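## Task

Take the cryo box that is standing on the desk and set it upright on the floor of the freezer's chamber. Then close the freezer door far enough that the gasket keeps it shut. The other boxes must stay on their own levels. The freezer is not fixed down, so it has to end up no more than a hand's width from its starting spot. At the end, release the box and move the robot away. The robot must not fall over or finish leaning.

## Robot and tools

ROBOT. TidyBot++ is a mobile base, 0.54 m long, 0.50 m wide and 0.38 m tall, driven on four casters. It carries one seven-joint arm with a two-finger gripper. The shoulder sits 0.12 m ahead of the base centre and 0.68 m above the floor. The segments are 0.42 m (upper arm), 0.31 m (forearm) and 0.31 m (wrist to hand point). The arm begins folded with the hand pointing down, sticking out up to 0.08 m beyond the base front. A downward-pointing hand reaches at most about 0.94 m high, and only near the base. Two cameras are available: base_camera, fixed on the base, and wrist_camera, which looks along the hand.

FRAMES. Base frame: origin on the floor below the base centre, x forward, y left, z up, in metres. hand_pose and hand_target are reported in this frame. They give the point midway between the finger pads plus a quaternion. The hand's own z axis runs out along the fingers, and the fingers open along its y axis. base_odometry is given in the odometry frame, which is the base frame at scene start. It comes from wheel turns only, so slip counts as travel. Its heading is in radians, positive to the left. base_tilt is in degrees; forward and right are positive.

move. This is one call that may carry an action. An action uses any of "base", "joints" and "target", plus an optional "speeds". All its motions start together.
- base: an object of offsets from where the base currently is. translate_m runs -2 to 2 m, forward positive. strafe_m runs -2 to 2 m, left positive. rotate_rad runs -6.3 to 6.3 rad, counter-clockwise positive. Offsets are measured along the base axes at the start of the command.
- joints: absolute targets by name. joint_1_rad is any angle; positive turns the arm clockwise from above, opposite to heading. joint_2_rad (shoulder) runs -2.249 to 2.249, with 0 meaning upright. joint_3_rad is any angle. joint_4_rad (elbow) runs -2.579 to 2.579, with 0 meaning straight. joint_5_rad is any angle. joint_6_rad (wrist) runs -2.099 to 2.099. joint_7_rad is any angle; at 1.57 with the hand down, the fingers open left and right. gripper_pos runs 0 (open, about 85 mm gap) to 1 (closed). The gap is roughly 85 x (1 - gripper_pos) mm. For any-angle joints, the shorter way round is taken, so send steps of less than half a turn.
- target: one absolute hand pose of 7 numbers in the base frame, [x, y, z, qw, qx, qy, qz], in metres and a unit quaternion. When target is used, joints may hold only gripper_pos.
- speeds: top-speed caps for this action only. translate_m and strafe_m take 0.05 to 0.5 m/s, and rotate_rad takes 0.1 to 1.57 rad/s. If translate and strafe are combined, cap only one of them.
- cameras: a list chosen from base_camera, wrist_camera, all. Leave it out for all cameras; give [] for none.
- blocking: true or omitted makes the call wait until everything rests. false makes it return after about 0.5 s while motion continues.
A call with no action simply reports the state and images. An unknown key makes the call invalid; an out-of-range value gets it refused.

wait(seconds 0 to 10, cameras) lets time pass without new commands. stop(cameras) brakes everything still moving. zoom_image(camera, region [x0, y0, x1, y1] in pixels, at most 504 x 504) enlarges part of the latest image. finished_scene(scene) ends the current scene; give its number. It is irreversible.

RESULTS. "move" says done or names the worst status. base_status, joint_status and hand_status read moving, done, off_target, not_followed, contact_stop, time_out, torque_fault, or limit_stop_at_motor_heat. hand_status is done within 10 mm and 2 degrees. hand_target is where the joint targets would put the hand. motor_effort gives percent of maximum, with the peak in brackets. Motor temperatures lists one value per arm joint. on_its_own reports motions you did not command. "earlier move" shows a non-blocking move still in progress. "pictures" gives the order of the images. "joint command not followed" and "pose unreachable" mean a check withheld the targets. "ARM HIT" flags a hard self or base collision. MOTOR HOT appears from 60 °C; at 75 °C an over-temperature stop lets the arm sink. A refused call, or an uncommanded stop, cancels the remaining move, wait and finished_scene calls in that reply.

PRACTICE. Targets usually land within about 3 cm. To correct, add (wanted - hand_pose) to the last target. To hold still, resend hand_target rather than hand_pose. A load makes the arm sag, and the controller does not compensate. The arm neither avoids obstacles nor slows near them, and it keeps pushing when blocked. When a held box touches down, hand_pose stops falling while commands keep going lower. A forward-pointing hand held low and close to the base may miss its target or strike the base. Base acceleration is up to 0.5 m/s2, and odometry drifts over many moves.

AVOID. Do not drop boxes or release them while moving. Avoid slamming the door, hard hits, and strong pushes that would shove the freezer. Do not squeeze something that is still resting on a surface, and do not swing loads fast. Torque limits are 104.5 N m for joints 1-4 and 51.3 N m for joints 5-7; a fault freezes the arm for 10 s. Do not drive or turn while the arm is caught above about 0.6 m, and do not reach far from the folded pose over nearby furniture; both can tip the robot. Backing away or retracting the arm corrects a slight lean. Keep the arm from long stretches or pushing against something, or the motors will overheat.

Each tool is called after "Request:" by a JSON object that holds its "fn" and its "kwargs", one argument or row to a line.

## Session

Request:
{"fn": "move", "kwargs": {

}}

Scene clock: 0.00 s.
Motor temperatures (°C): [38 39 33 36 43 43 48]
base_odometry: x=+0.000 y=+0.000 heading=+0.000
base_tilt: forward=+0.8 right=+0.1
base_status: not commanded
joint_positions: joint_1_rad=+0.039 joint_2_rad=-0.302 joint_3_rad=+3.117 joint_4_rad=-2.532 joint_5_rad=-0.008 joint_6_rad=-0.836 joint_7_rad=+1.574 gripper_pos=+0.000
joint_status: not commanded
motor_effort: joint_1_rad=+0 joint_2_rad=-4 joint_3_rad=+1 joint_4_rad=+15 joint_5_rad=+0 joint_6_rad=+1 joint_7_rad=+1
hand_pose: x=+0.2654 y=+0.0002 z=+0.5804 quat_wxyz=(+0.001, +0.999, -0.008, +0.037) (m; base frame)
hand_target: x=+0.2666 y=+0.0002 z=+0.5810 quat_wxyz=(+0.001, +0.999, -0.008, +0.039) (m; base frame)
hand_status: not commanded
pictures: base_camera, wrist_camera
camera_calibration:
wrist_camera: T_world_to_cam=[[-0.014787, -0.99941, 0.0310052, -0.0186053], [-0.996244, 0.0120803, -0.08574, 0.369314], [0.0853149, -0.0321566, -0.995835, 0.689832], [0, 0, 0, 1]] pos_world=[0.308799, -0.000873066, 0.7192]

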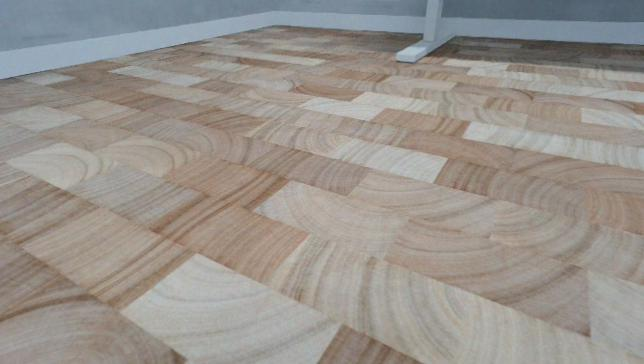

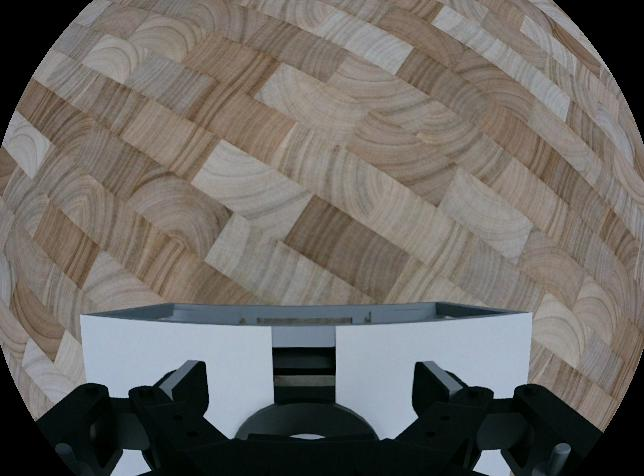

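Request:
{"fn": "move", "kwargs": {
  "joints": {"joint_6_rad": 0.5},
  "base": {"rotate_rad": -0.6}
}}

Scene clock: 5.20 s.
Motor temperatures (°C): [38 39 33 36 43 43 48]
move: done
base_odometry: x=+0.000 y=+0.000 heading=-0.598
base_tilt: forward=+0.8 right=+0.1
base_status: done
joint_positions: joint_1_rad=+0.039 joint_2_rad=-0.302 joint_3_rad=+3.117 joint_4_rad=-2.532 joint_5_rad=-0.008 joint_6_rad=+0.447 joint_7_rad=+1.574 gripper_pos=+0.000
joint_status: all done
motor_effort: joint_1_rad=+1(1) joint_2_rad=-7(8) joint_3_rad=+1(2) joint_4_rad=+19(19) joint_5_rad=+1(1) joint_6_rad=+8(9) joint_7_rad=+0(1)
hand_pose: x=+0.5464 y=-0.0051 z=+0.8253 quat_wxyz=(+0.008, +0.778, -0.006, +0.628) (m; base frame)
hand_target: x=+0.5500 y=-0.0051 z=+0.8426 quat_wxyz=(+0.008, +0.760, -0.006, +0.649) (m; base frame)
hand_status: not commanded
pictures: base_camera, wrist_camera
camera_calibration:
wrist_camera: T_world_to_cam=[[-0.0471517, -0.998784, 0.01442, 0.00400555], [-0.199925, -0.00470764, -0.9798, 0.972967], [0.978676, -0.0490821, -0.19946, -0.2359], [0, 0, 0, 1]] pos_world=[0.425579, -0.00299742, 0.906203]

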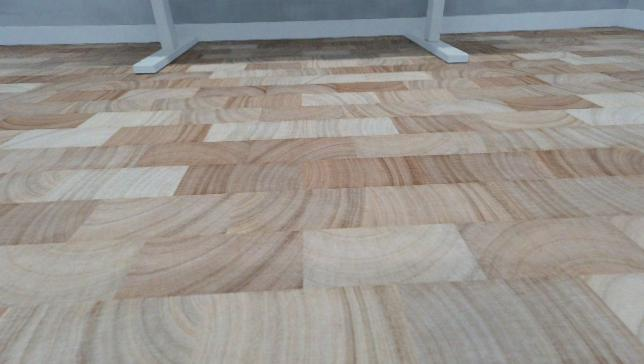

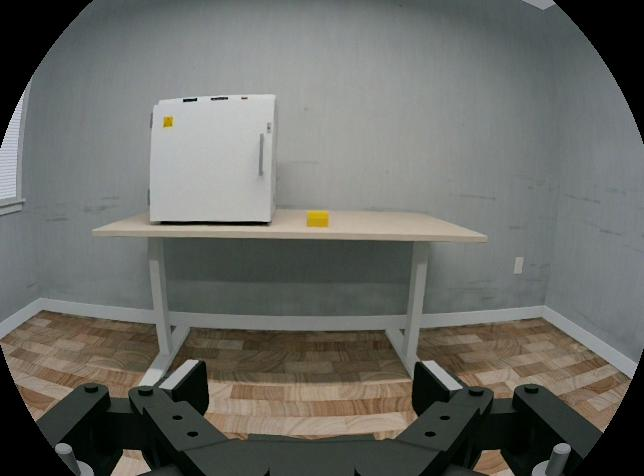

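Request:
{"fn": "move", "kwargs": {
  "base": {"translate_m": 0.75, "strafe_m": 0.12}
}}

Request:
{"fn": "zoom_image", "kwargs": {
  "camera": "wrist_camera",
  "region": [60, 20, 420, 320]
}}

Scene clock: 18.73 s.
Motor temperatures (°C): [38 39 33 36 43 43 48]
move: done
base_odometry: x=+0.687 y=-0.323 heading=-0.600
base_tilt: forward=+0.8 right=+0.1
base_status: done
joint_positions: joint_1_rad=+0.039 joint_2_rad=-0.301 joint_3_rad=+3.117 joint_4_rad=-2.532 joint_5_rad=-0.008 joint_6_rad=+0.450 joint_7_rad=+1.574 gripper_pos=+0.000
joint_status: not commanded
motor_effort: joint_1_rad=+0(1) joint_2_rad=-7(9) joint_3_rad=+1(2) joint_4_rad=+19(20) joint_5_rad=+1(1) joint_6_rad=+8(10) joint_7_rad=+0(1)
hand_pose: x=+0.5467 y=-0.0051 z=+0.8256 quat_wxyz=(+0.008, +0.778, -0.006, +0.629) (m; base frame)
hand_target: x=+0.5500 y=-0.0051 z=+0.8426 quat_wxyz=(+0.008, +0.760, -0.006, +0.649) (m; base frame)
hand_status: not commanded
pictures: base_camera, wrist_camera
camera_calibration:
wrist_camera: T_world_to_cam=[[-0.0471684, -0.998784, 0.0143606, 0.00406678], [-0.198599, -0.00471254, -0.980069, 0.972791], [0.978945, -0.0490804, -0.198135, -0.237421], [0, 0, 0, 1]] pos_world=[0.42581, -0.00300656, 0.906302]

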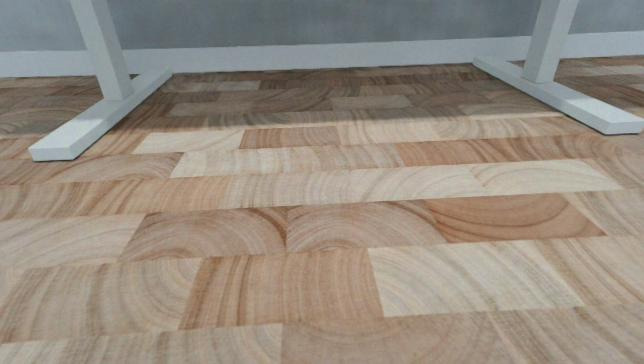

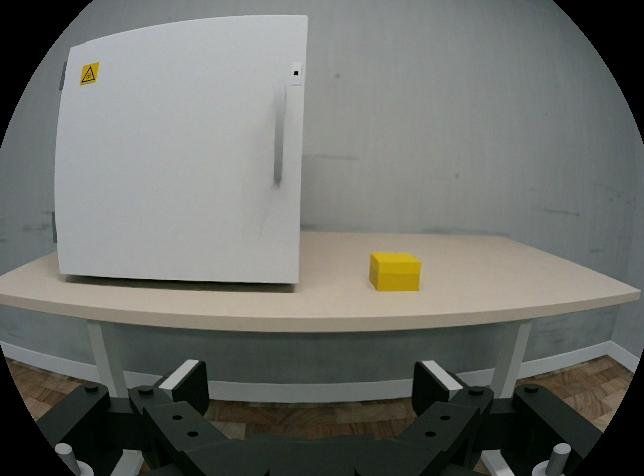

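Scaled by 1.400.

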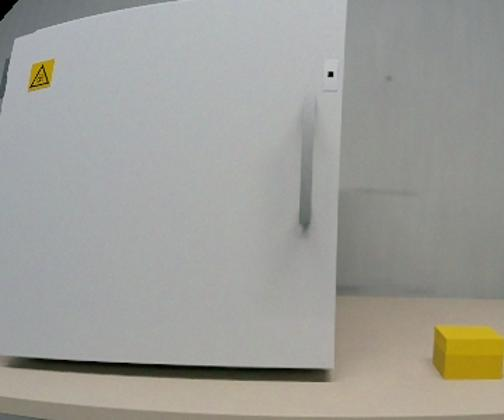

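Request:
{"fn": "move", "kwargs": {
  "target": [0.90, 0.038, 0.98, 0, 0.7071, 0, 0.7071]
}}

Scene clock: 71.53 s.
Motor temperatures (°C): [38 39 33 36 43 43 48]
move: done
base_odometry: x=+0.687 y=-0.323 heading=-0.600
base_tilt: forward=+0.8 right=+0.1
base_status: not commanded
joint_positions: joint_1_rad=-0.169 joint_2_rad=+0.407 joint_3_rad=+3.283 joint_4_rad=-1.480 joint_5_rad=-0.082 joint_6_rad=+0.330 joint_7_rad=+1.575 gripper_pos=+0.000
joint_status: not commanded
motor_effort: joint_1_rad=+1(1) joint_2_rad=-35(36) joint_3_rad=+2(2) joint_4_rad=+21(22) joint_5_rad=+0(1) joint_6_rad=+9(10) joint_7_rad=+0(1)
hand_pose: x=+0.8950 y=+0.0403 z=+0.9761 quat_wxyz=(-0.012, +0.701, -0.002, +0.713) (m; base frame)
hand_target: x=+0.9000 y=+0.0380 z=+0.9800 quat_wxyz=(+0.000, +0.707, +0.000, +0.707) (m; base frame)
hand_status: done (0.007 m and 1.6 deg from the pose sent, 0.388 m and 12.1 deg at the start)
pictures: base_camera, wrist_camera
camera_calibration:
wrist_camera: T_world_to_cam=[[-0.0153213, -0.999767, -0.0152334, 0.0641215], [0.0277591, 0.014804, -0.999505, 1.00527], [0.999497, -0.0157366, 0.0275258, -0.786327], [0, 0, 0, 1]] pos_world=[0.759009, 0.0368504, 1.02739]

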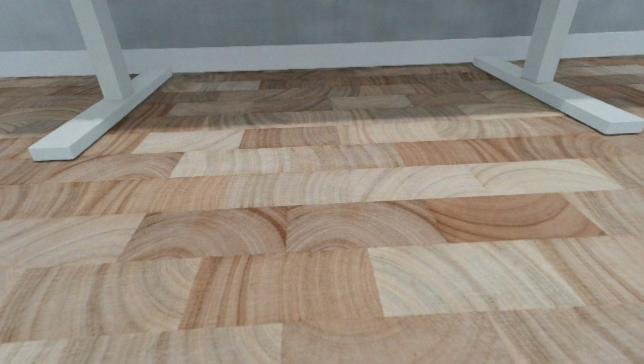

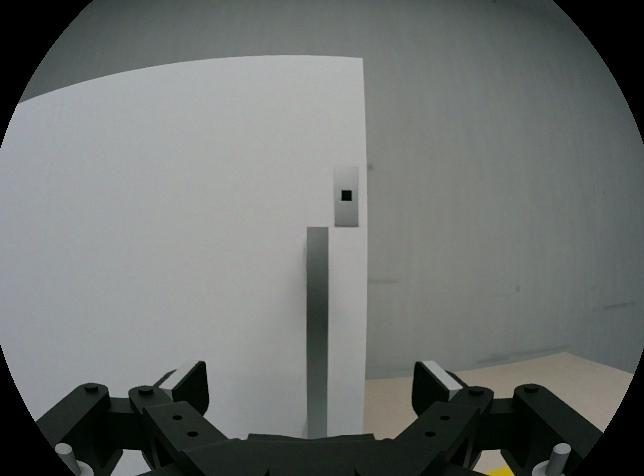

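Request:
{"fn": "move", "kwargs": {
  "target": [0.995, 0.034, 0.985, 0, 0.7071, 0, 0.7071]
}}

Scene clock: 97.70 s.
Motor temperatures (°C): [38 39 33 36 43 43 48]
move: off_target
base_odometry: x=+0.687 y=-0.323 heading=-0.600
base_tilt: forward=+0.8 right=+0.2
base_status: not commanded
joint_positions: joint_1_rad=-0.147 joint_2_rad=+0.642 joint_3_rad=+3.283 joint_4_rad=-1.074 joint_5_rad=-0.083 joint_6_rad=+0.153 joint_7_rad=+1.575 gripper_pos=+0.000
joint_status: not commanded
motor_effort: joint_1_rad=+1(1) joint_2_rad=-43(44) joint_3_rad=+2(2) joint_4_rad=+22(22) joint_5_rad=+0(1) joint_6_rad=+8(9) joint_7_rad=+0(1)
hand_pose: x=+0.9920 y=+0.0517 z=+0.9780 quat_wxyz=(-0.005, +0.702, +0.010, +0.712) (m; base frame)
hand_target: x=+0.9950 y=+0.0340 z=+0.9850 quat_wxyz=(+0.000, +0.707, +0.000, +0.707) (m; base frame)
hand_status: off_target (0.019 m and 1.5 deg from the pose sent, 0.101 m and 1.6 deg at the start)
pictures: base_camera, wrist_camera
camera_calibration:
wrist_camera: T_world_to_cam=[[-0.00791738, -0.999922, 0.00966765, 0.0453288], [0.0243747, -0.00985806, -0.999654, 1.00909], [0.999672, -0.00767899, 0.0244508, -0.880737], [0, 0, 0, 1]] pos_world=[0.85621, 0.0485098, 1.02984]

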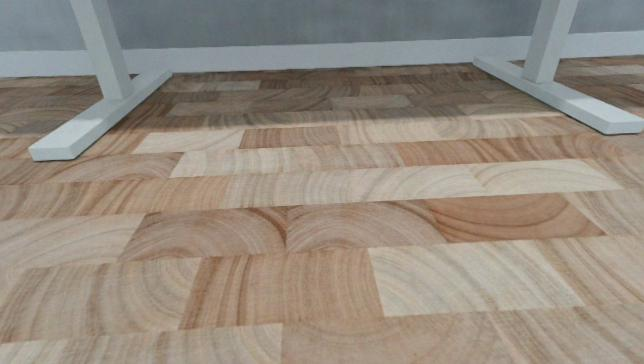

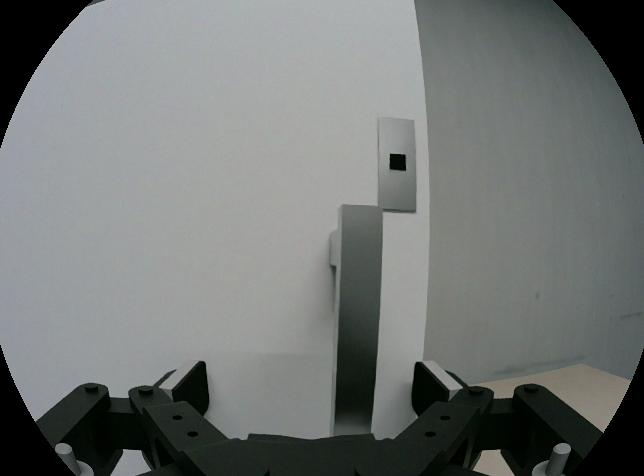

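Request:
{"fn": "move", "kwargs": {
  "target": [0.998, 0.017, 0.990, 0, 0.7071, 0, 0.7071],
  "cameras": ["wrist_camera"]
}}

Scene clock: 100.87 s.
Motor temperatures (°C): [38 39 33 36 43 43 48]
move: off_target
base_odometry: x=+0.687 y=-0.323 heading=-0.600
base_tilt: forward=+0.8 right=+0.1
base_status: not commanded
joint_positions: joint_1_rad=-0.086 joint_2_rad=+0.641 joint_3_rad=+3.226 joint_4_rad=-1.049 joint_5_rad=-0.070 joint_6_rad=+0.132 joint_7_rad=+1.575 gripper_pos=+0.000
joint_status: not commanded
motor_effort: joint_1_rad=+2(2) joint_2_rad=-41(44) joint_3_rad=+2(3) joint_4_rad=+22(23) joint_5_rad=+1(1) joint_6_rad=+9(10) joint_7_rad=+0(1)
hand_pose: x=+0.9940 y=+0.0299 z=+0.9859 quat_wxyz=(-0.009, +0.702, -0.002, +0.712) (m; base frame)
hand_target: x=+0.9980 y=+0.0170 z=+0.9900 quat_wxyz=(+0.000, +0.707, +0.000, +0.707) (m; base frame)
hand_status: off_target (0.014 m and 1.3 deg from the pose sent, 0.037 m and 1.5 deg at the start)
pictures: wrist_camera
camera_calibration:
wrist_camera: T_world_to_cam=[[-0.0194569, -0.99974, -0.0118758, 0.0561467], [0.0250088, 0.0113877, -0.999622, 1.01543], [0.999498, -0.0197466, 0.0247807, -0.882858], [0, 0, 0, 1]] pos_world=[0.858113, 0.0271353, 1.03759]

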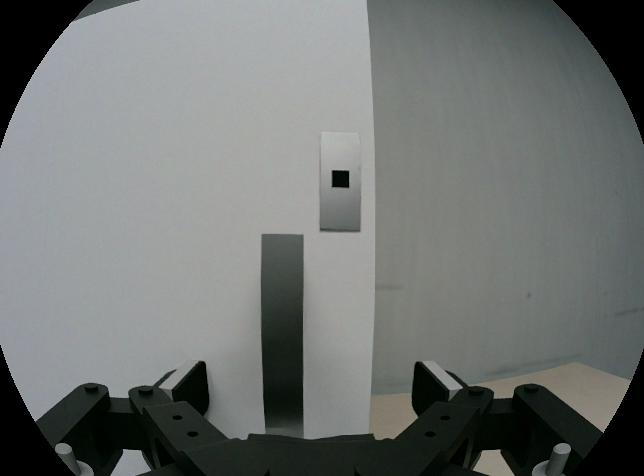

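Request:
{"fn": "move", "kwargs": {
  "target": [0.998, 0.025, 0.990, 0, 0.7071, 0, 0.7071],
  "cameras": ["wrist_camera"]
}}

Request:
{"fn": "move", "kwargs": {
  "joints": {"gripper_pos": 0.6},
  "cameras": ["wrist_camera"]
}}

Scene clock: 105.57 s.
Motor temperatures (°C): [38 39 33 36 43 43 48]
move: done
base_odometry: x=+0.687 y=-0.323 heading=-0.600
base_tilt: forward=+0.8 right=+0.2
base_status: not commanded
joint_positions: joint_1_rad=-0.097 joint_2_rad=+0.641 joint_3_rad=+3.244 joint_4_rad=-1.049 joint_5_rad=-0.070 joint_6_rad=+0.130 joint_7_rad=+1.575 gripper_pos=+0.000
joint_status: not commanded
motor_effort: joint_1_rad=+2(2) joint_2_rad=-40(41) joint_3_rad=+2(2) joint_4_rad=+22(23) joint_5_rad=+0(1) joint_6_rad=+9(10) joint_7_rad=+0(1)
hand_pose: x=+0.9939 y=+0.0299 z=+0.9863 quat_wxyz=(-0.004, +0.702, +0.001, +0.712) (m; base frame)
hand_target: x=+0.9980 y=+0.0250 z=+0.9900 quat_wxyz=(+0.000, +0.707, +0.000, +0.707) (m; base frame)
hand_status: done (0.007 m and 0.9 deg from the pose sent, 0.008 m and 1.3 deg at the start)
pictures: wrist_camera
camera_calibration:
wrist_camera: T_world_to_cam=[[-0.0232912, -0.999728, -0.000772153, 0.0490326], [0.0252366, 0.000184167, -0.999681, 1.01604], [0.99941, -0.0233032, 0.0252255, -0.883011], [0, 0, 0, 1]] pos_world=[0.857991, 0.0282552, 1.03803]

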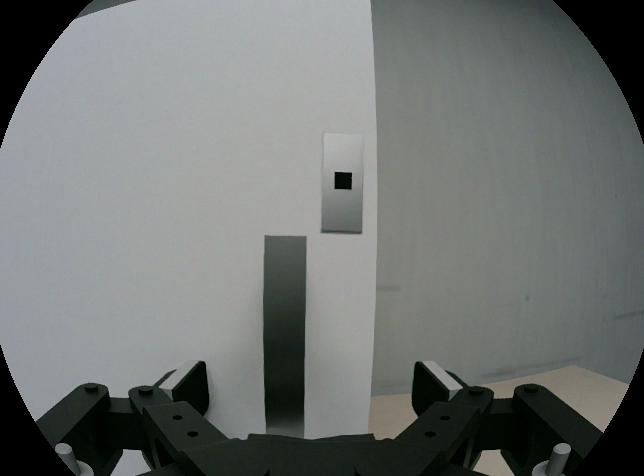

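Scene clock: 106.43 s.
Motor temperatures (°C): [38 39 33 36 43 43 48]
move: done
base_odometry: x=+0.687 y=-0.323 heading=-0.600
base_tilt: forward=+0.8 right=+0.2
base_status: not commanded
joint_positions: joint_1_rad=-0.118 joint_2_rad=+0.621 joint_3_rad=+3.244 joint_4_rad=-1.055 joint_5_rad=-0.070 joint_6_rad=+0.088 joint_7_rad=+1.575 gripper_pos=+0.600
joint_status: all done
motor_effort: joint_1_rad=+6(9) joint_2_rad=-37(39) joint_3_rad=+5(7) joint_4_rad=+27(31) joint_5_rad=-1(1) joint_6_rad=+12(15) joint_7_rad=+0(1)
hand_pose: x=+0.9868 y=+0.0483 z=+0.9864 quat_wxyz=(-0.012, +0.712, +0.008, +0.702) (m; base frame)
hand_target: x=+0.9980 y=+0.0250 z=+0.9900 quat_wxyz=(+0.000, +0.707, +0.000, +0.707) (m; base frame)
hand_status: not commanded
pictures: wrist_camera
camera_calibration:
wrist_camera: T_world_to_cam=[[-0.00113117, -0.999997, -0.00221444, 0.0468351], [-0.00404244, 0.002219, -0.999989, 1.04539], [0.999991, -0.00112221, -0.00404494, -0.848236], [0, 0, 0, 1]] pos_world=[0.852508, 0.0435634, 1.04205]

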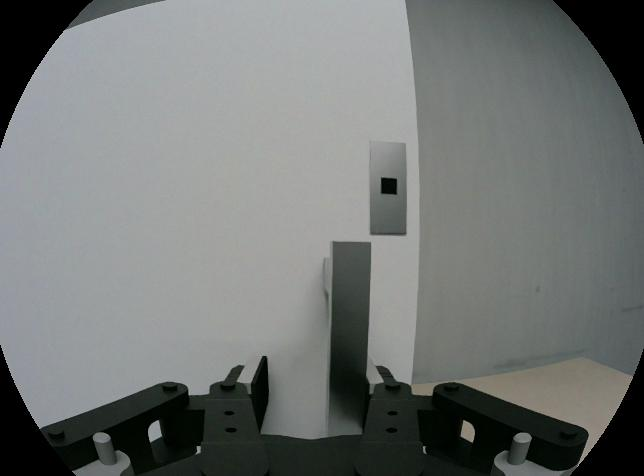

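Request:
{"fn": "move", "kwargs": {
  "target": [0.982, 0.024, 0.990, 0, 0.7071, 0, 0.7071],
  "cameras": ["wrist_camera"]
}}

Scene clock: 113.73 s.
Motor temperatures (°C): [38 39 33 36 43 43 48]
move: off_target
base_odometry: x=+0.687 y=-0.323 heading=-0.600
base_tilt: forward=+0.8 right=+0.1
base_status: not commanded
joint_positions: joint_1_rad=-0.108 joint_2_rad=+0.618 joint_3_rad=+3.243 joint_4_rad=-1.069 joint_5_rad=-0.070 joint_6_rad=+0.098 joint_7_rad=+1.575 gripper_pos=+0.600
joint_status: not commanded
motor_effort: joint_1_rad=+1(5) joint_2_rad=-42(43) joint_3_rad=+1(4) joint_4_rad=+22(27) joint_5_rad=+0(1) joint_6_rad=+9(12) joint_7_rad=+1(1)
hand_pose: x=+0.9859 y=+0.0389 z=+0.9833 quat_wxyz=(-0.008, +0.713, +0.004, +0.701) (m; base frame)
hand_target: x=+0.9820 y=+0.0240 z=+0.9900 quat_wxyz=(+0.000, +0.707, +0.000, +0.707) (m; base frame)
hand_status: off_target (0.017 m and 1.4 deg from the pose sent, 0.025 m and 1.9 deg at the start)
pictures: wrist_camera
camera_calibration:
wrist_camera: T_world_to_cam=[[-0.012091, -0.999924, -0.00235652, 0.0484049], [-0.00504113, 0.00241762, -0.999984, 1.04329], [0.999914, -0.012079, -0.00506997, -0.845839], [0, 0, 0, 1]] pos_world=[0.851611, 0.0356621, 1.0391]

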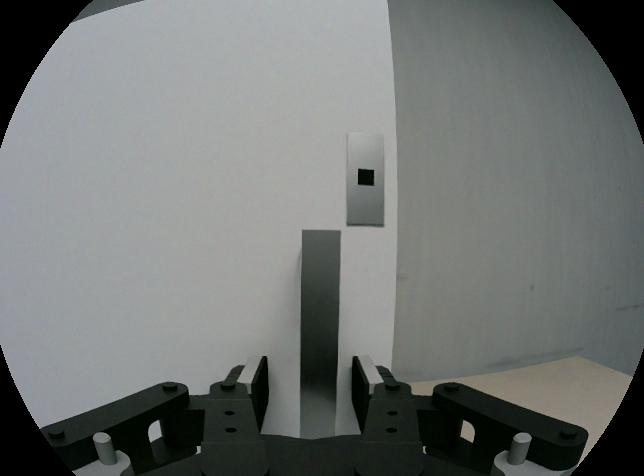

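Request:
{"fn": "move", "kwargs": {
  "joints": {"gripper_pos": 0.92},
  "cameras": ["wrist_camera"]
}}

Scene clock: 116.63 s.
Motor temperatures (°C): [38 39 33 36 43 43 48]
move: off_target
base_odometry: x=+0.687 y=-0.323 heading=-0.600
base_tilt: forward=+0.8 right=+0.1
base_status: not commanded
joint_positions: joint_1_rad=-0.106 joint_2_rad=+0.615 joint_3_rad=+3.244 joint_4_rad=-1.071 joint_5_rad=-0.070 joint_6_rad=+0.098 joint_7_rad=+1.575 gripper_pos=+0.883
joint_status: gripper_pos off_target (ended at +0.883, target +0.920)
motor_effort: joint_1_rad=+3(5) joint_2_rad=-41(42) joint_3_rad=+3(4) joint_4_rad=+22(23) joint_5_rad=+2(2) joint_6_rad=+9(11) joint_7_rad=+1(2)
hand_pose: x=+0.9848 y=+0.0365 z=+0.9850 quat_wxyz=(-0.007, +0.712, +0.003, +0.702) (m; base frame)
hand_target: x=+0.9820 y=+0.0240 z=+0.9900 quat_wxyz=(+0.000, +0.707, +0.000, +0.707) (m; base frame)
hand_status: not commanded
pictures: wrist_camera
camera_calibration:
wrist_camera: T_world_to_cam=[[-0.0149119, -0.999886, -0.00238257, 0.0487639], [-0.00372262, 0.00243833, -0.99999, 1.04368], [0.999882, -0.0149029, -0.00375855, -0.845945], [0, 0, 0, 1]] pos_world=[0.850457, 0.0336065, 1.04061]

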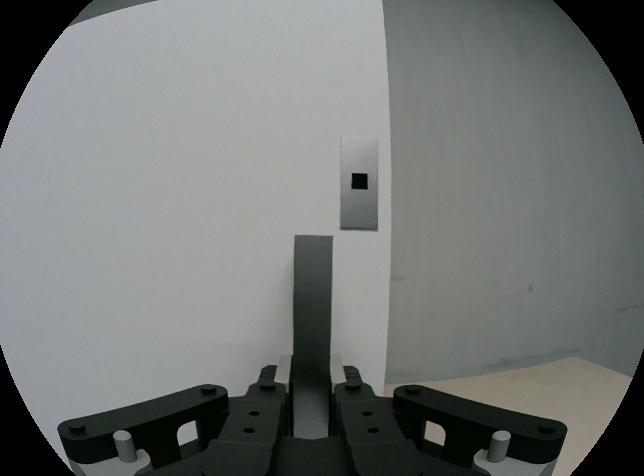

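Request:
{"fn": "move", "kwargs": {
  "base": {"translate_m": -0.057, "strafe_m": 0.129, "rotate_rad": -0.12},
  "speeds": {"translate_m": 0.12, "rotate_rad": 0.1},
  "cameras": ["wrist_camera"]
}}

Scene clock: 123.57 s.
Motor temperatures (°C): [38 39 33 36 43 43 48]
move: done
base_odometry: x=+0.713 y=-0.184 heading=-0.721
base_tilt: forward=+0.8 right=+0.2
base_status: done
joint_positions: joint_1_rad=-0.106 joint_2_rad=+0.611 joint_3_rad=+3.242 joint_4_rad=-1.078 joint_5_rad=-0.070 joint_6_rad=+0.102 joint_7_rad=+1.575 gripper_pos=+0.883
joint_status: not commanded
motor_effort: joint_1_rad=+1(8) joint_2_rad=-43(46) joint_3_rad=+2(7) joint_4_rad=+22(24) joint_5_rad=+1(2) joint_6_rad=+10(10) joint_7_rad=+1(2)
hand_pose: x=+0.9835 y=+0.0372 z=+0.9848 quat_wxyz=(-0.008, +0.712, +0.003, +0.702) (m; base frame)
hand_target: x=+0.9820 y=+0.0240 z=+0.9900 quat_wxyz=(+0.000, +0.707, +0.000, +0.707) (m; base frame)
hand_status: not commanded
pictures: wrist_camera
camera_calibration:
wrist_camera: T_world_to_cam=[[-0.0137502, -0.999899, -0.00358266, 0.0495146], [-0.00312179, 0.00362591, -0.999989, 1.04286], [0.999901, -0.0137389, -0.00317133, -0.845302], [0, 0, 0, 1]] pos_world=[0.849154, 0.0341147, 1.04034]

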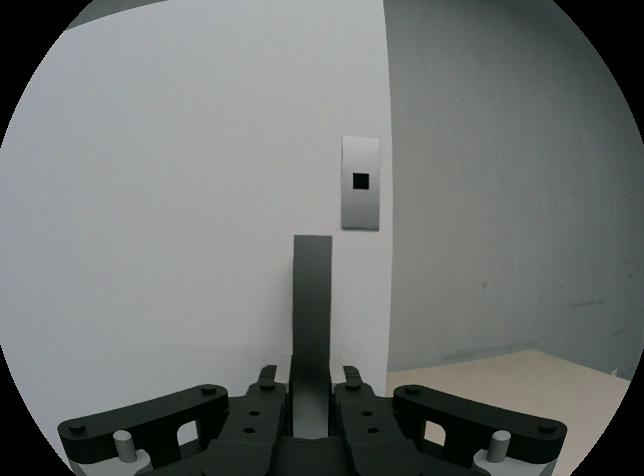

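Request:
{"fn": "move", "kwargs": {
  "base": {"translate_m": -0.098, "strafe_m": 0.276, "rotate_rad": -0.25},
  "speeds": {"translate_m": 0.12, "rotate_rad": 0.1},
  "cameras": ["wrist_camera"]
}}

Request:
{"fn": "move", "kwargs": {
  "base": {"translate_m": -0.098, "strafe_m": 0.276, "rotate_rad": -0.25},
  "speeds": {"translate_m": 0.12, "rotate_rad": 0.1}
}}

Scene clock: 133.80 s.
Motor temperatures (°C): [38 40 33 36 43 43 48]
move: done
base_odometry: x=+0.821 y=+0.088 heading=-0.971
base_tilt: forward=+0.8 right=+0.1
base_status: done
joint_positions: joint_1_rad=-0.103 joint_2_rad=+0.611 joint_3_rad=+3.242 joint_4_rad=-1.078 joint_5_rad=-0.070 joint_6_rad=+0.102 joint_7_rad=+1.575 gripper_pos=+0.883
joint_status: not commanded
motor_effort: joint_1_rad=+3(8) joint_2_rad=-42(43) joint_3_rad=+3(6) joint_4_rad=+21(23) joint_5_rad=+2(2) joint_6_rad=+9(9) joint_7_rad=+1(2)
hand_pose: x=+0.9836 y=+0.0343 z=+0.9848 quat_wxyz=(-0.007, +0.712, +0.002, +0.702) (m; base frame)
hand_target: x=+0.9820 y=+0.0240 z=+0.9900 quat_wxyz=(+0.000, +0.707, +0.000, +0.707) (m; base frame)
hand_status: not commanded
pictures: wrist_camera
camera_calibration:
wrist_camera: T_world_to_cam=[[-0.0171176, -0.999847, -0.00360579, 0.0499314], [-0.0031997, 0.00366108, -0.999988, 1.04292], [0.999848, -0.0171059, -0.00326188, -0.845163], [0, 0, 0, 1]] pos_world=[0.849226, 0.0316483, 1.04033]

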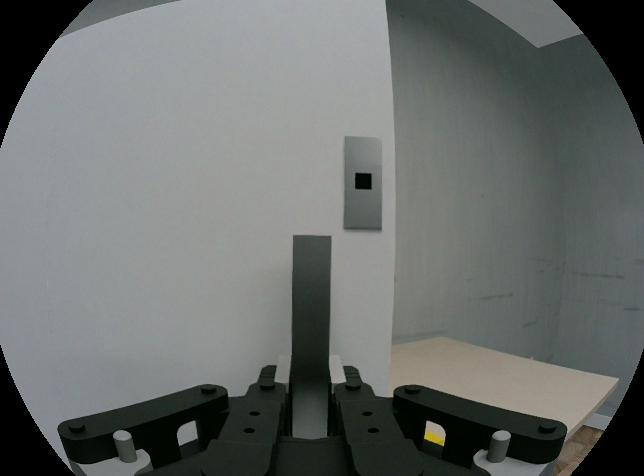

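Scene clock: 136.80 s.
Motor temperatures (°C): [38 40 33 36 43 43 48]
move: done
base_odometry: x=+0.994 y=+0.324 heading=-1.221
base_tilt: forward=+0.8 right=+0.1
base_status: done
joint_positions: joint_1_rad=-0.105 joint_2_rad=+0.611 joint_3_rad=+3.243 joint_4_rad=-1.078 joint_5_rad=-0.070 joint_6_rad=+0.102 joint_7_rad=+1.575 gripper_pos=+0.883
joint_status: not commanded
motor_effort: joint_1_rad=+4(6) joint_2_rad=-43(44) joint_3_rad=+3(4) joint_4_rad=+21(22) joint_5_rad=+2(3) joint_6_rad=+8(9) joint_7_rad=+2(2)
hand_pose: x=+0.9835 y=+0.0359 z=+0.9848 quat_wxyz=(-0.008, +0.712, +0.002, +0.702) (m; base frame)
hand_target: x=+0.9820 y=+0.0240 z=+0.9900 quat_wxyz=(+0.000, +0.707, +0.000, +0.707) (m; base frame)
hand_status: not commanded
pictures: base_camera, wrist_camera
camera_calibration:
wrist_camera: T_world_to_cam=[[-0.0153717, -0.999876, -0.00336918, 0.0495629], [-0.00324003, 0.00341937, -0.999989, 1.04293], [0.999877, -0.0153606, -0.00329219, -0.845129], [0, 0, 0, 1]] pos_world=[0.849166, 0.0330089, 1.04031]

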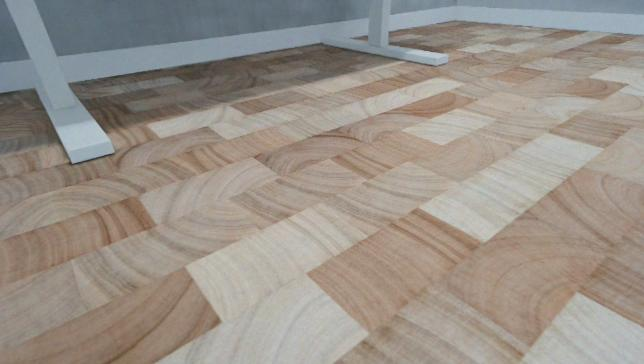

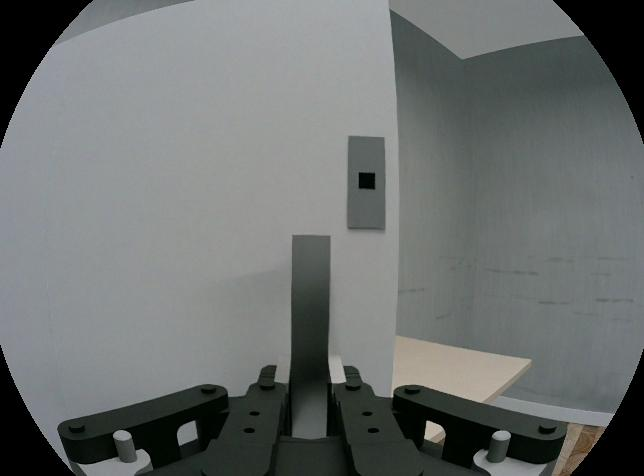

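Request:
{"fn": "move", "kwargs": {
  "base": {"translate_m": -0.098, "strafe_m": 0.276, "rotate_rad": -0.25},
  "speeds": {"translate_m": 0.12, "rotate_rad": 0.1},
  "cameras": []
}}

Request:
{"fn": "move", "kwargs": {
  "base": {"translate_m": -0.098, "strafe_m": 0.276, "rotate_rad": -0.25},
  "speeds": {"translate_m": 0.12, "rotate_rad": 0.1}
}}

Scene clock: 151.33 s.
Motor temperatures (°C): [38 40 33 36 43 43 48]
move: done
base_odometry: x=+1.219 y=+0.511 heading=-1.471
base_tilt: forward=+0.8 right=+0.1
base_status: done
joint_positions: joint_1_rad=-0.112 joint_2_rad=+0.611 joint_3_rad=+3.242 joint_4_rad=-1.078 joint_5_rad=-0.070 joint_6_rad=+0.102 joint_7_rad=+1.575 gripper_pos=+0.883
joint_status: not commanded
motor_effort: joint_1_rad=+4(9) joint_2_rad=-43(44) joint_3_rad=+3(6) joint_4_rad=+20(21) joint_5_rad=+2(2) joint_6_rad=+8(9) joint_7_rad=+1(2)
hand_pose: x=+0.9833 y=+0.0421 z=+0.9847 quat_wxyz=(-0.010, +0.712, +0.005, +0.702) (m; base frame)
hand_target: x=+0.9820 y=+0.0240 z=+0.9900 quat_wxyz=(+0.000, +0.707, +0.000, +0.707) (m; base frame)
hand_status: not commanded
pictures: none
No camera images: "cameras" was empty.

Scene clock: 154.33 s.
Motor temperatures (°C): [38 40 33 36 43 43 48]
move: done
base_odometry: x=+1.484 y=+0.636 heading=-1.722
base_tilt: forward=+0.8 right=+0.1
base_status: done
joint_positions: joint_1_rad=-0.123 joint_2_rad=+0.611 joint_3_rad=+3.241 joint_4_rad=-1.078 joint_5_rad=-0.070 joint_6_rad=+0.102 joint_7_rad=+1.575 gripper_pos=+0.883
joint_status: not commanded
motor_effort: joint_1_rad=+8(11) joint_2_rad=-43(45) joint_3_rad=+5(7) joint_4_rad=+19(21) joint_5_rad=+2(2) joint_6_rad=+6(8) joint_7_rad=+1(2)
hand_pose: x=+0.9827 y=+0.0524 z=+0.9846 quat_wxyz=(-0.015, +0.712, +0.009, +0.702) (m; base frame)
hand_target: x=+0.9820 y=+0.0240 z=+0.9900 quat_wxyz=(+0.000, +0.707, +0.000, +0.707) (m; base frame)
hand_status: not commanded
pictures: base_camera, wrist_camera
camera_calibration:
wrist_camera: T_world_to_cam=[[0.00409567, -0.999982, -0.00432822, 0.0478991], [-0.00348261, 0.00431396, -0.999985, 1.04294], [0.999986, 0.00411068, -0.00346488, -0.845027], [0, 0, 0, 1]] pos_world=[0.84845, 0.0468726, 1.0402]

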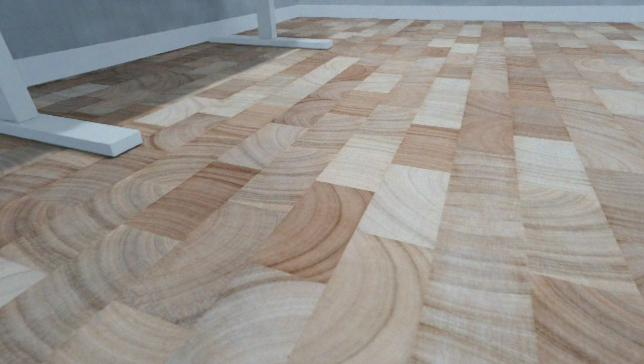

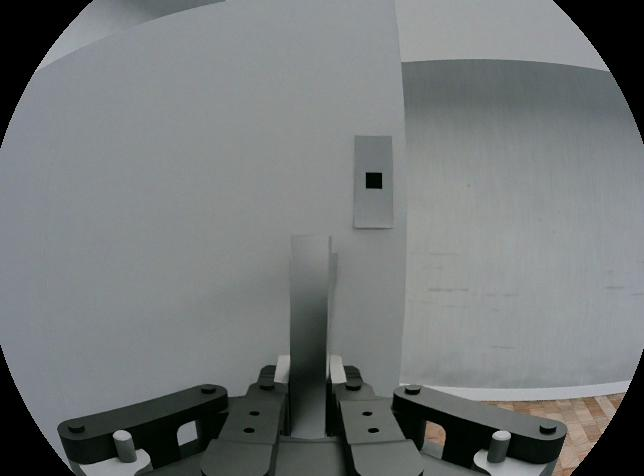

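Request:
{"fn": "move", "kwargs": {
  "base": {"translate_m": -0.098, "strafe_m": 0.290, "rotate_rad": -0.25},
  "speeds": {"translate_m": 0.12, "rotate_rad": 0.1},
  "cameras": ["wrist_camera"]
}}

Request:
{"fn": "move", "kwargs": {
  "joints": {"gripper_pos": 0.3},
  "cameras": ["wrist_camera"]
}}

Scene clock: 164.93 s.
Motor temperatures (°C): [38 40 33 36 43 43 48]
move: done
base_odometry: x=+1.786 y=+0.690 heading=-1.973
base_tilt: forward=+0.8 right=+0.1
base_status: done
joint_positions: joint_1_rad=-0.124 joint_2_rad=+0.611 joint_3_rad=+3.239 joint_4_rad=-1.078 joint_5_rad=-0.070 joint_6_rad=+0.102 joint_7_rad=+1.575 gripper_pos=+0.883
joint_status: not commanded
motor_effort: joint_1_rad=+6(12) joint_2_rad=-42(44) joint_3_rad=+4(7) joint_4_rad=+19(21) joint_5_rad=+1(2) joint_6_rad=+7(8) joint_7_rad=+1(2)
hand_pose: x=+0.9826 y=+0.0544 z=+0.9846 quat_wxyz=(-0.016, +0.712, +0.010, +0.702) (m; base frame)
hand_target: x=+0.9820 y=+0.0240 z=+0.9900 quat_wxyz=(+0.000, +0.707, +0.000, +0.707) (m; base frame)
hand_status: not commanded
pictures: wrist_camera
camera_calibration:
wrist_camera: T_world_to_cam=[[0.00677024, -0.999962, -0.00543899, 0.0483368], [-0.00354295, 0.00541509, -0.999979, 1.04292], [0.999971, 0.00678937, -0.00350615, -0.844997], [0, 0, 0, 1]] pos_world=[0.84834, 0.0484245, 1.0402]

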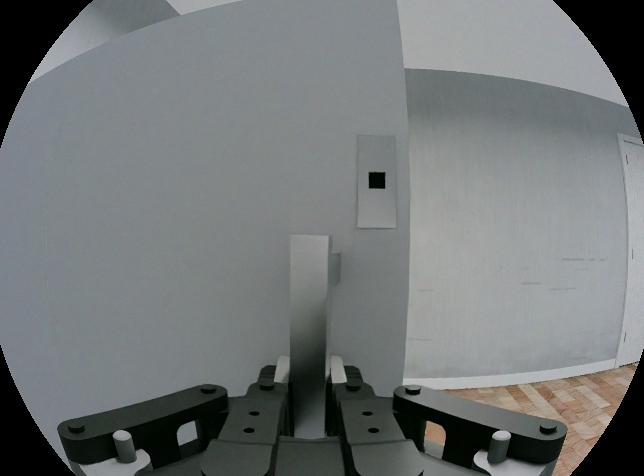

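Scene clock: 165.83 s.
Motor temperatures (°C): [38 40 33 36 43 43 48]
move: done
base_odometry: x=+1.786 y=+0.690 heading=-1.973
base_tilt: forward=+0.8 right=+0.1
base_status: not commanded
joint_positions: joint_1_rad=-0.102 joint_2_rad=+0.611 joint_3_rad=+3.241 joint_4_rad=-1.080 joint_5_rad=-0.070 joint_6_rad=+0.102 joint_7_rad=+1.575 gripper_pos=+0.300
joint_status: all done
motor_effort: joint_1_rad=+0(6) joint_2_rad=-42(44) joint_3_rad=+1(4) joint_4_rad=+22(22) joint_5_rad=+1(2) joint_6_rad=+9(10) joint_7_rad=+0(1)
hand_pose: x=+0.9836 y=+0.0342 z=+0.9839 quat_wxyz=(-0.007, +0.713, +0.001, +0.702) (m; base frame)
hand_target: x=+0.9820 y=+0.0240 z=+0.9900 quat_wxyz=(+0.000, +0.707, +0.000, +0.707) (m; base frame)
hand_status: not commanded
pictures: wrist_camera
camera_calibration:
wrist_camera: T_world_to_cam=[[-0.0169036, -0.999847, -0.0044715, 0.0504984], [-0.00455209, 0.00454905, -0.999979, 1.04333], [0.999847, -0.0168828, -0.00462829, -0.843806], [0, 0, 0, 1]] pos_world=[0.84928, 0.0314987, 1.03962]

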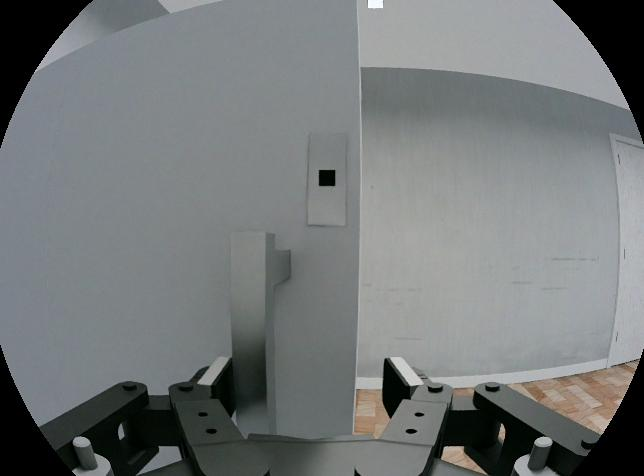

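Request:
{"fn": "move", "kwargs": {
  "target": [0.982, 0.045, 0.990, 0, 0.7071, 0, 0.7071],
  "joints": {"gripper_pos": 0.0},
  "cameras": ["wrist_camera"]
}}

Request:
{"fn": "move", "kwargs": {
  "base": {"translate_m": -0.13},
  "speeds": {"translate_m": 0.12}
}}

Scene clock: 172.53 s.
Motor temperatures (°C): [38 40 33 36 43 43 48]
move: off_target
base_odometry: x=+1.786 y=+0.689 heading=-1.973
base_tilt: forward=+0.8 right=+0.1
base_status: not commanded
joint_positions: joint_1_rad=-0.172 joint_2_rad=+0.611 joint_3_rad=+3.333 joint_4_rad=-1.080 joint_5_rad=-0.072 joint_6_rad=+0.102 joint_7_rad=+1.575 gripper_pos=+0.000
joint_status: all done
motor_effort: joint_1_rad=+0(2) joint_2_rad=-42(43) joint_3_rad=+2(3) joint_4_rad=+22(22) joint_5_rad=+0(1) joint_6_rad=+8(9) joint_7_rad=+0(1)
hand_pose: x=+0.9825 y=+0.0455 z=+0.9875 quat_wxyz=(+0.012, +0.710, +0.017, +0.704) (m; base frame)
hand_target: x=+0.9820 y=+0.0450 z=+0.9900 quat_wxyz=(+0.000, +0.707, +0.000, +0.707) (m; base frame)
hand_status: off_target (0.003 m and 2.5 deg from the pose sent, 0.012 m and 1.2 deg at the start)
pictures: wrist_camera
camera_calibration:
wrist_camera: T_world_to_cam=[[-0.022902, -0.998712, 0.0452661, 0.0184867], [0.00257455, -0.0453367, -0.998968, 1.0411], [0.999734, -0.0227619, 0.00360954, -0.850251], [0, 0, 0, 1]] pos_world=[0.847768, 0.0463096, 1.04226]

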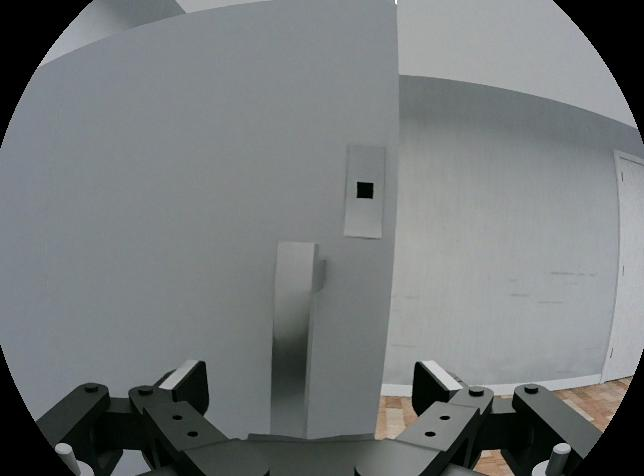

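Scene clock: 175.97 s.
Motor temperatures (°C): [38 40 33 36 43 43 48]
move: time_out
base_odometry: x=+1.809 y=+0.742 heading=-1.973
base_tilt: forward=+0.8 right=+0.1
base_status: translate_m time_out (by the wheels' count: -0.058 of -0.130)
joint_positions: joint_1_rad=-0.177 joint_2_rad=+0.611 joint_3_rad=+3.337 joint_4_rad=-1.082 joint_5_rad=-0.072 joint_6_rad=+0.103 joint_7_rad=+1.575 gripper_pos=+0.000
joint_status: not commanded
motor_effort: joint_1_rad=+1(5) joint_2_rad=-43(53) joint_3_rad=+2(4) joint_4_rad=+22(25) joint_5_rad=+0(1) joint_6_rad=+9(10) joint_7_rad=+0(1)
hand_pose: x=+0.9821 y=+0.0475 z=+0.9871 quat_wxyz=(+0.013, +0.710, +0.018, +0.704) (m; base frame)
hand_target: x=+0.9820 y=+0.0450 z=+0.9900 quat_wxyz=(+0.000, +0.707, +0.000, +0.707) (m; base frame)
hand_status: not commanded
pictures: base_camera, wrist_camera
camera_calibration:
wrist_camera: T_world_to_cam=[[-0.0213701, -0.998651, 0.0473185, 0.0169245], [0.00209738, -0.047374, -0.998875, 1.04126], [0.999769, -0.0212468, 0.00310694, -0.849428], [0, 0, 0, 1]] pos_world=[0.84741, 0.0481829, 1.04193]

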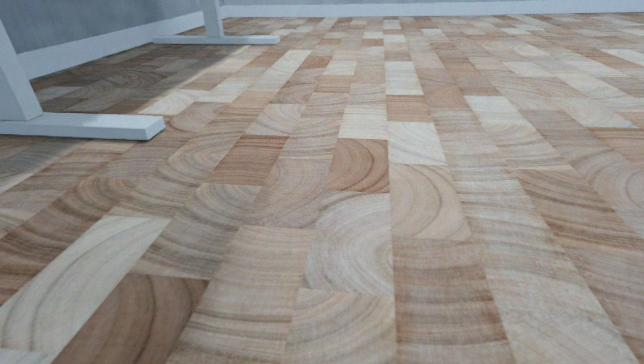

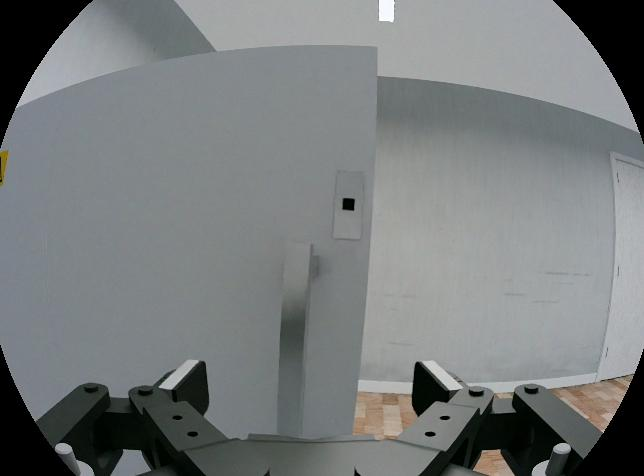

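Request:
{"fn": "move", "kwargs": {
  "target": [0.80, 0.045, 0.98, 0, 0.7071, 0, 0.7071],
  "base": {"translate_m": 0.01}
}}

Scene clock: 182.30 s.
Motor temperatures (°C): [38 40 33 36 43 43 48]
move: off_target
base_odometry: x=+1.805 y=+0.733 heading=-1.973
base_tilt: forward=+0.8 right=+0.2
base_status: done
joint_positions: joint_1_rad=-0.208 joint_2_rad=+0.201 joint_3_rad=+3.290 joint_4_rad=-1.740 joint_5_rad=-0.212 joint_6_rad=+0.328 joint_7_rad=+1.718 gripper_pos=+0.000
joint_status: not commanded
motor_effort: joint_1_rad=+1(2) joint_2_rad=-28(43) joint_3_rad=+1(3) joint_4_rad=+21(22) joint_5_rad=+1(1) joint_6_rad=+9(10) joint_7_rad=+0(1)
hand_pose: x=+0.8067 y=+0.0322 z=+0.9671 quat_wxyz=(-0.005, +0.722, -0.010, +0.691) (m; base frame)
hand_target: x=+0.8000 y=+0.0450 z=+0.9800 quat_wxyz=(+0.000, +0.707, +0.000, +0.707) (m; base frame)
hand_status: off_target (0.019 m and 2.8 deg from the pose sent, 0.182 m and 2.6 deg at the start)
pictures: base_camera, wrist_camera
camera_calibration:
wrist_camera: T_world_to_cam=[[-0.0364395, -0.999205, -0.0161804, 0.072446], [-0.0329585, 0.0173839, -0.999306, 1.0476], [0.998792, -0.0358809, -0.0335657, -0.637672], [0, 0, 0, 1]] pos_world=[0.674069, 0.0312966, 1.02664]

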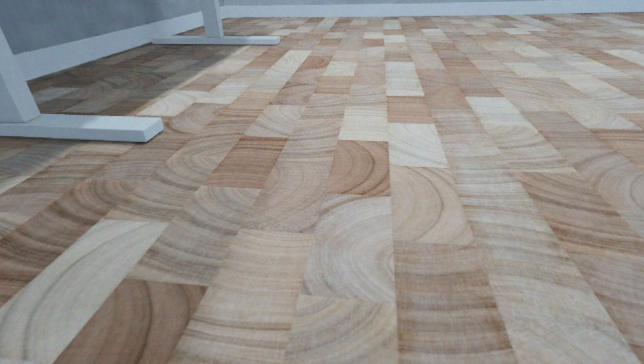

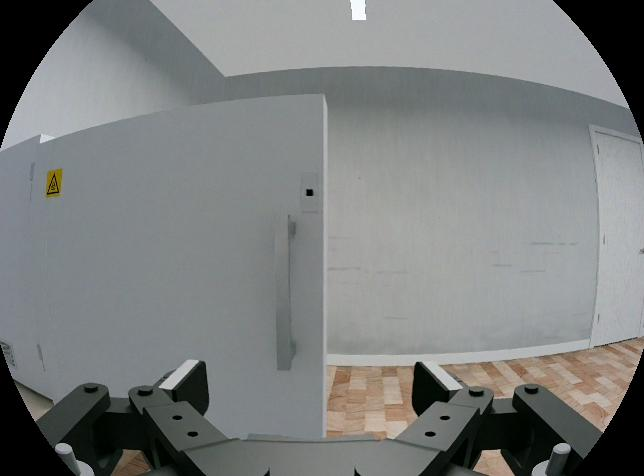

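Request:
{"fn": "move", "kwargs": {
  "base": {"strafe_m": -0.5},
  "cameras": []
}}

Request:
{"fn": "move", "kwargs": {
  "base": {"rotate_rad": 1.373}
}}

Scene clock: 203.13 s.
Motor temperatures (°C): [38 40 33 36 43 43 48]
move: done
base_odometry: x=+1.345 y=+0.929 heading=-1.974
base_tilt: forward=+0.8 right=+0.1
base_status: done
joint_positions: joint_1_rad=-0.217 joint_2_rad=+0.199 joint_3_rad=+3.280 joint_4_rad=-1.741 joint_5_rad=-0.216 joint_6_rad=+0.333 joint_7_rad=+1.720 gripper_pos=+0.000
joint_status: not commanded
motor_effort: joint_1_rad=+1(3) joint_2_rad=-27(29) joint_3_rad=+1(3) joint_4_rad=+21(22) joint_5_rad=+1(2) joint_6_rad=+8(10) joint_7_rad=+0(1)
hand_pose: x=+0.8055 y=+0.0433 z=+0.9688 quat_wxyz=(-0.012, +0.721, -0.005, +0.693) (m; base frame)
hand_target: x=+0.8000 y=+0.0450 z=+0.9800 quat_wxyz=(+0.000, +0.707, +0.000, +0.707) (m; base frame)
hand_status: not commanded
pictures: none
No camera images: "cameras" was empty.

Scene clock: 205.50 s.
Motor temperatures (°C): [38 40 33 36 43 43 48]
move: done
base_odometry: x=+1.345 y=+0.929 heading=-0.603
base_tilt: forward=+0.8 right=+0.1
base_status: done
joint_positions: joint_1_rad=-0.232 joint_2_rad=+0.198 joint_3_rad=+3.266 joint_4_rad=-1.741 joint_5_rad=-0.217 joint_6_rad=+0.333 joint_7_rad=+1.720 gripper_pos=+0.000
joint_status: not commanded
motor_effort: joint_1_rad=+1(5) joint_2_rad=-28(31) joint_3_rad=+1(4) joint_4_rad=+21(22) joint_5_rad=+1(2) joint_6_rad=+8(9) joint_7_rad=+0(1)
hand_pose: x=+0.8037 y=+0.0623 z=+0.9691 quat_wxyz=(-0.024, +0.721, +0.003, +0.693) (m; base frame)
hand_target: x=+0.8000 y=+0.0450 z=+0.9800 quat_wxyz=(+0.000, +0.707, +0.000, +0.707) (m; base frame)
hand_status: not commanded
pictures: base_camera, wrist_camera
camera_calibration:
wrist_camera: T_world_to_cam=[[0.00827172, -0.999666, -0.024484, 0.0745699], [-0.0291863, 0.0242331, -0.99928, 1.04546], [0.99954, 0.00898037, -0.0289761, -0.641355], [0, 0, 0, 1]] pos_world=[0.670956, 0.0549701, 1.02794]

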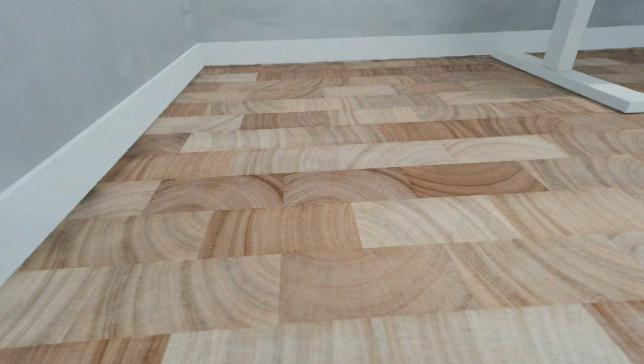

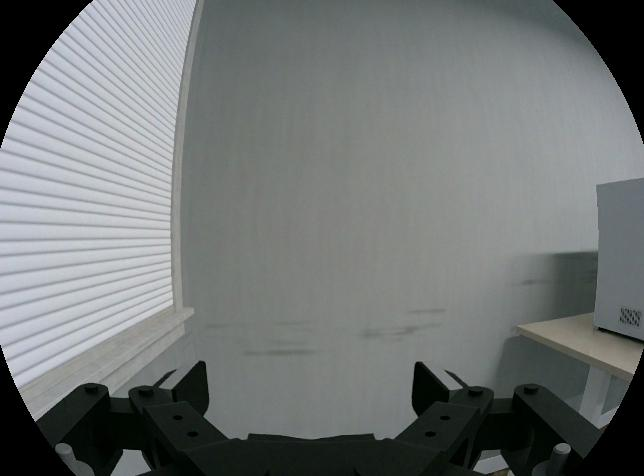

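Request:
{"fn": "move", "kwargs": {
  "base": {"strafe_m": -1.13},
  "target": [0.75, 0.0, 0.93, 0, 0.7771, 0, 0.6293]
}}

Scene clock: 212.50 s.
Motor temperatures (°C): [38 40 33 36 43 43 48]
move: off_target
base_odometry: x=+0.704 y=-0.002 heading=-0.601
base_tilt: forward=+0.8 right=+0.2
base_status: done
joint_positions: joint_1_rad=+0.007 joint_2_rad=+0.082 joint_3_rad=+3.144 joint_4_rad=-1.826 joint_5_rad=-0.019 joint_6_rad=+0.185 joint_7_rad=+1.613 gripper_pos=+0.000
joint_status: not commanded
motor_effort: joint_1_rad=+1(11) joint_2_rad=-24(30) joint_3_rad=+0(10) joint_4_rad=+22(22) joint_5_rad=+1(1) joint_6_rad=+8(10) joint_7_rad=+1(1)
hand_pose: x=+0.7577 y=-0.0060 z=+0.9504 quat_wxyz=(+0.012, +0.759, +0.004, +0.652) (m; base frame)
hand_target: x=+0.7500 y=+0.0000 z=+0.9300 quat_wxyz=(+0.000, +0.777, +0.000, +0.629) (m; base frame)
hand_status: off_target (0.023 m and 3.6 deg from the pose sent, 0.091 m and 10.1 deg at the start)
pictures: base_camera, wrist_camera
camera_calibration:
wrist_camera: T_world_to_cam=[[-0.0384817, -0.998763, 0.0315001, -0.0115131], [-0.140231, -0.0258138, -0.989782, 1.10189], [0.989371, -0.0425058, -0.139064, -0.483291], [0, 0, 0, 1]] pos_world=[0.63223, -0.00359737, 1.02379]

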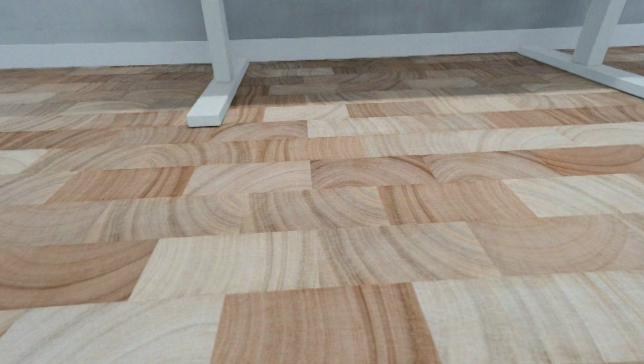

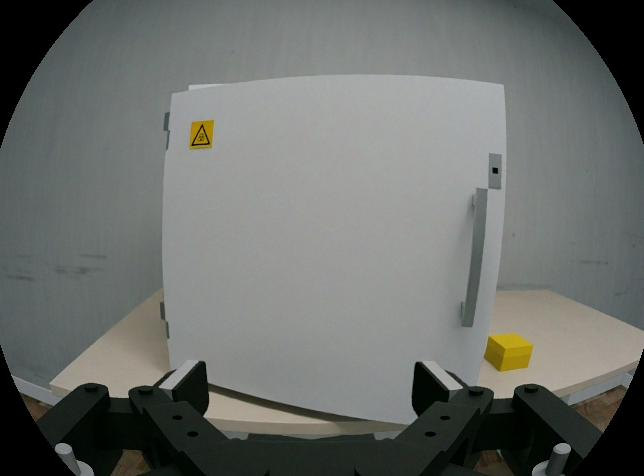

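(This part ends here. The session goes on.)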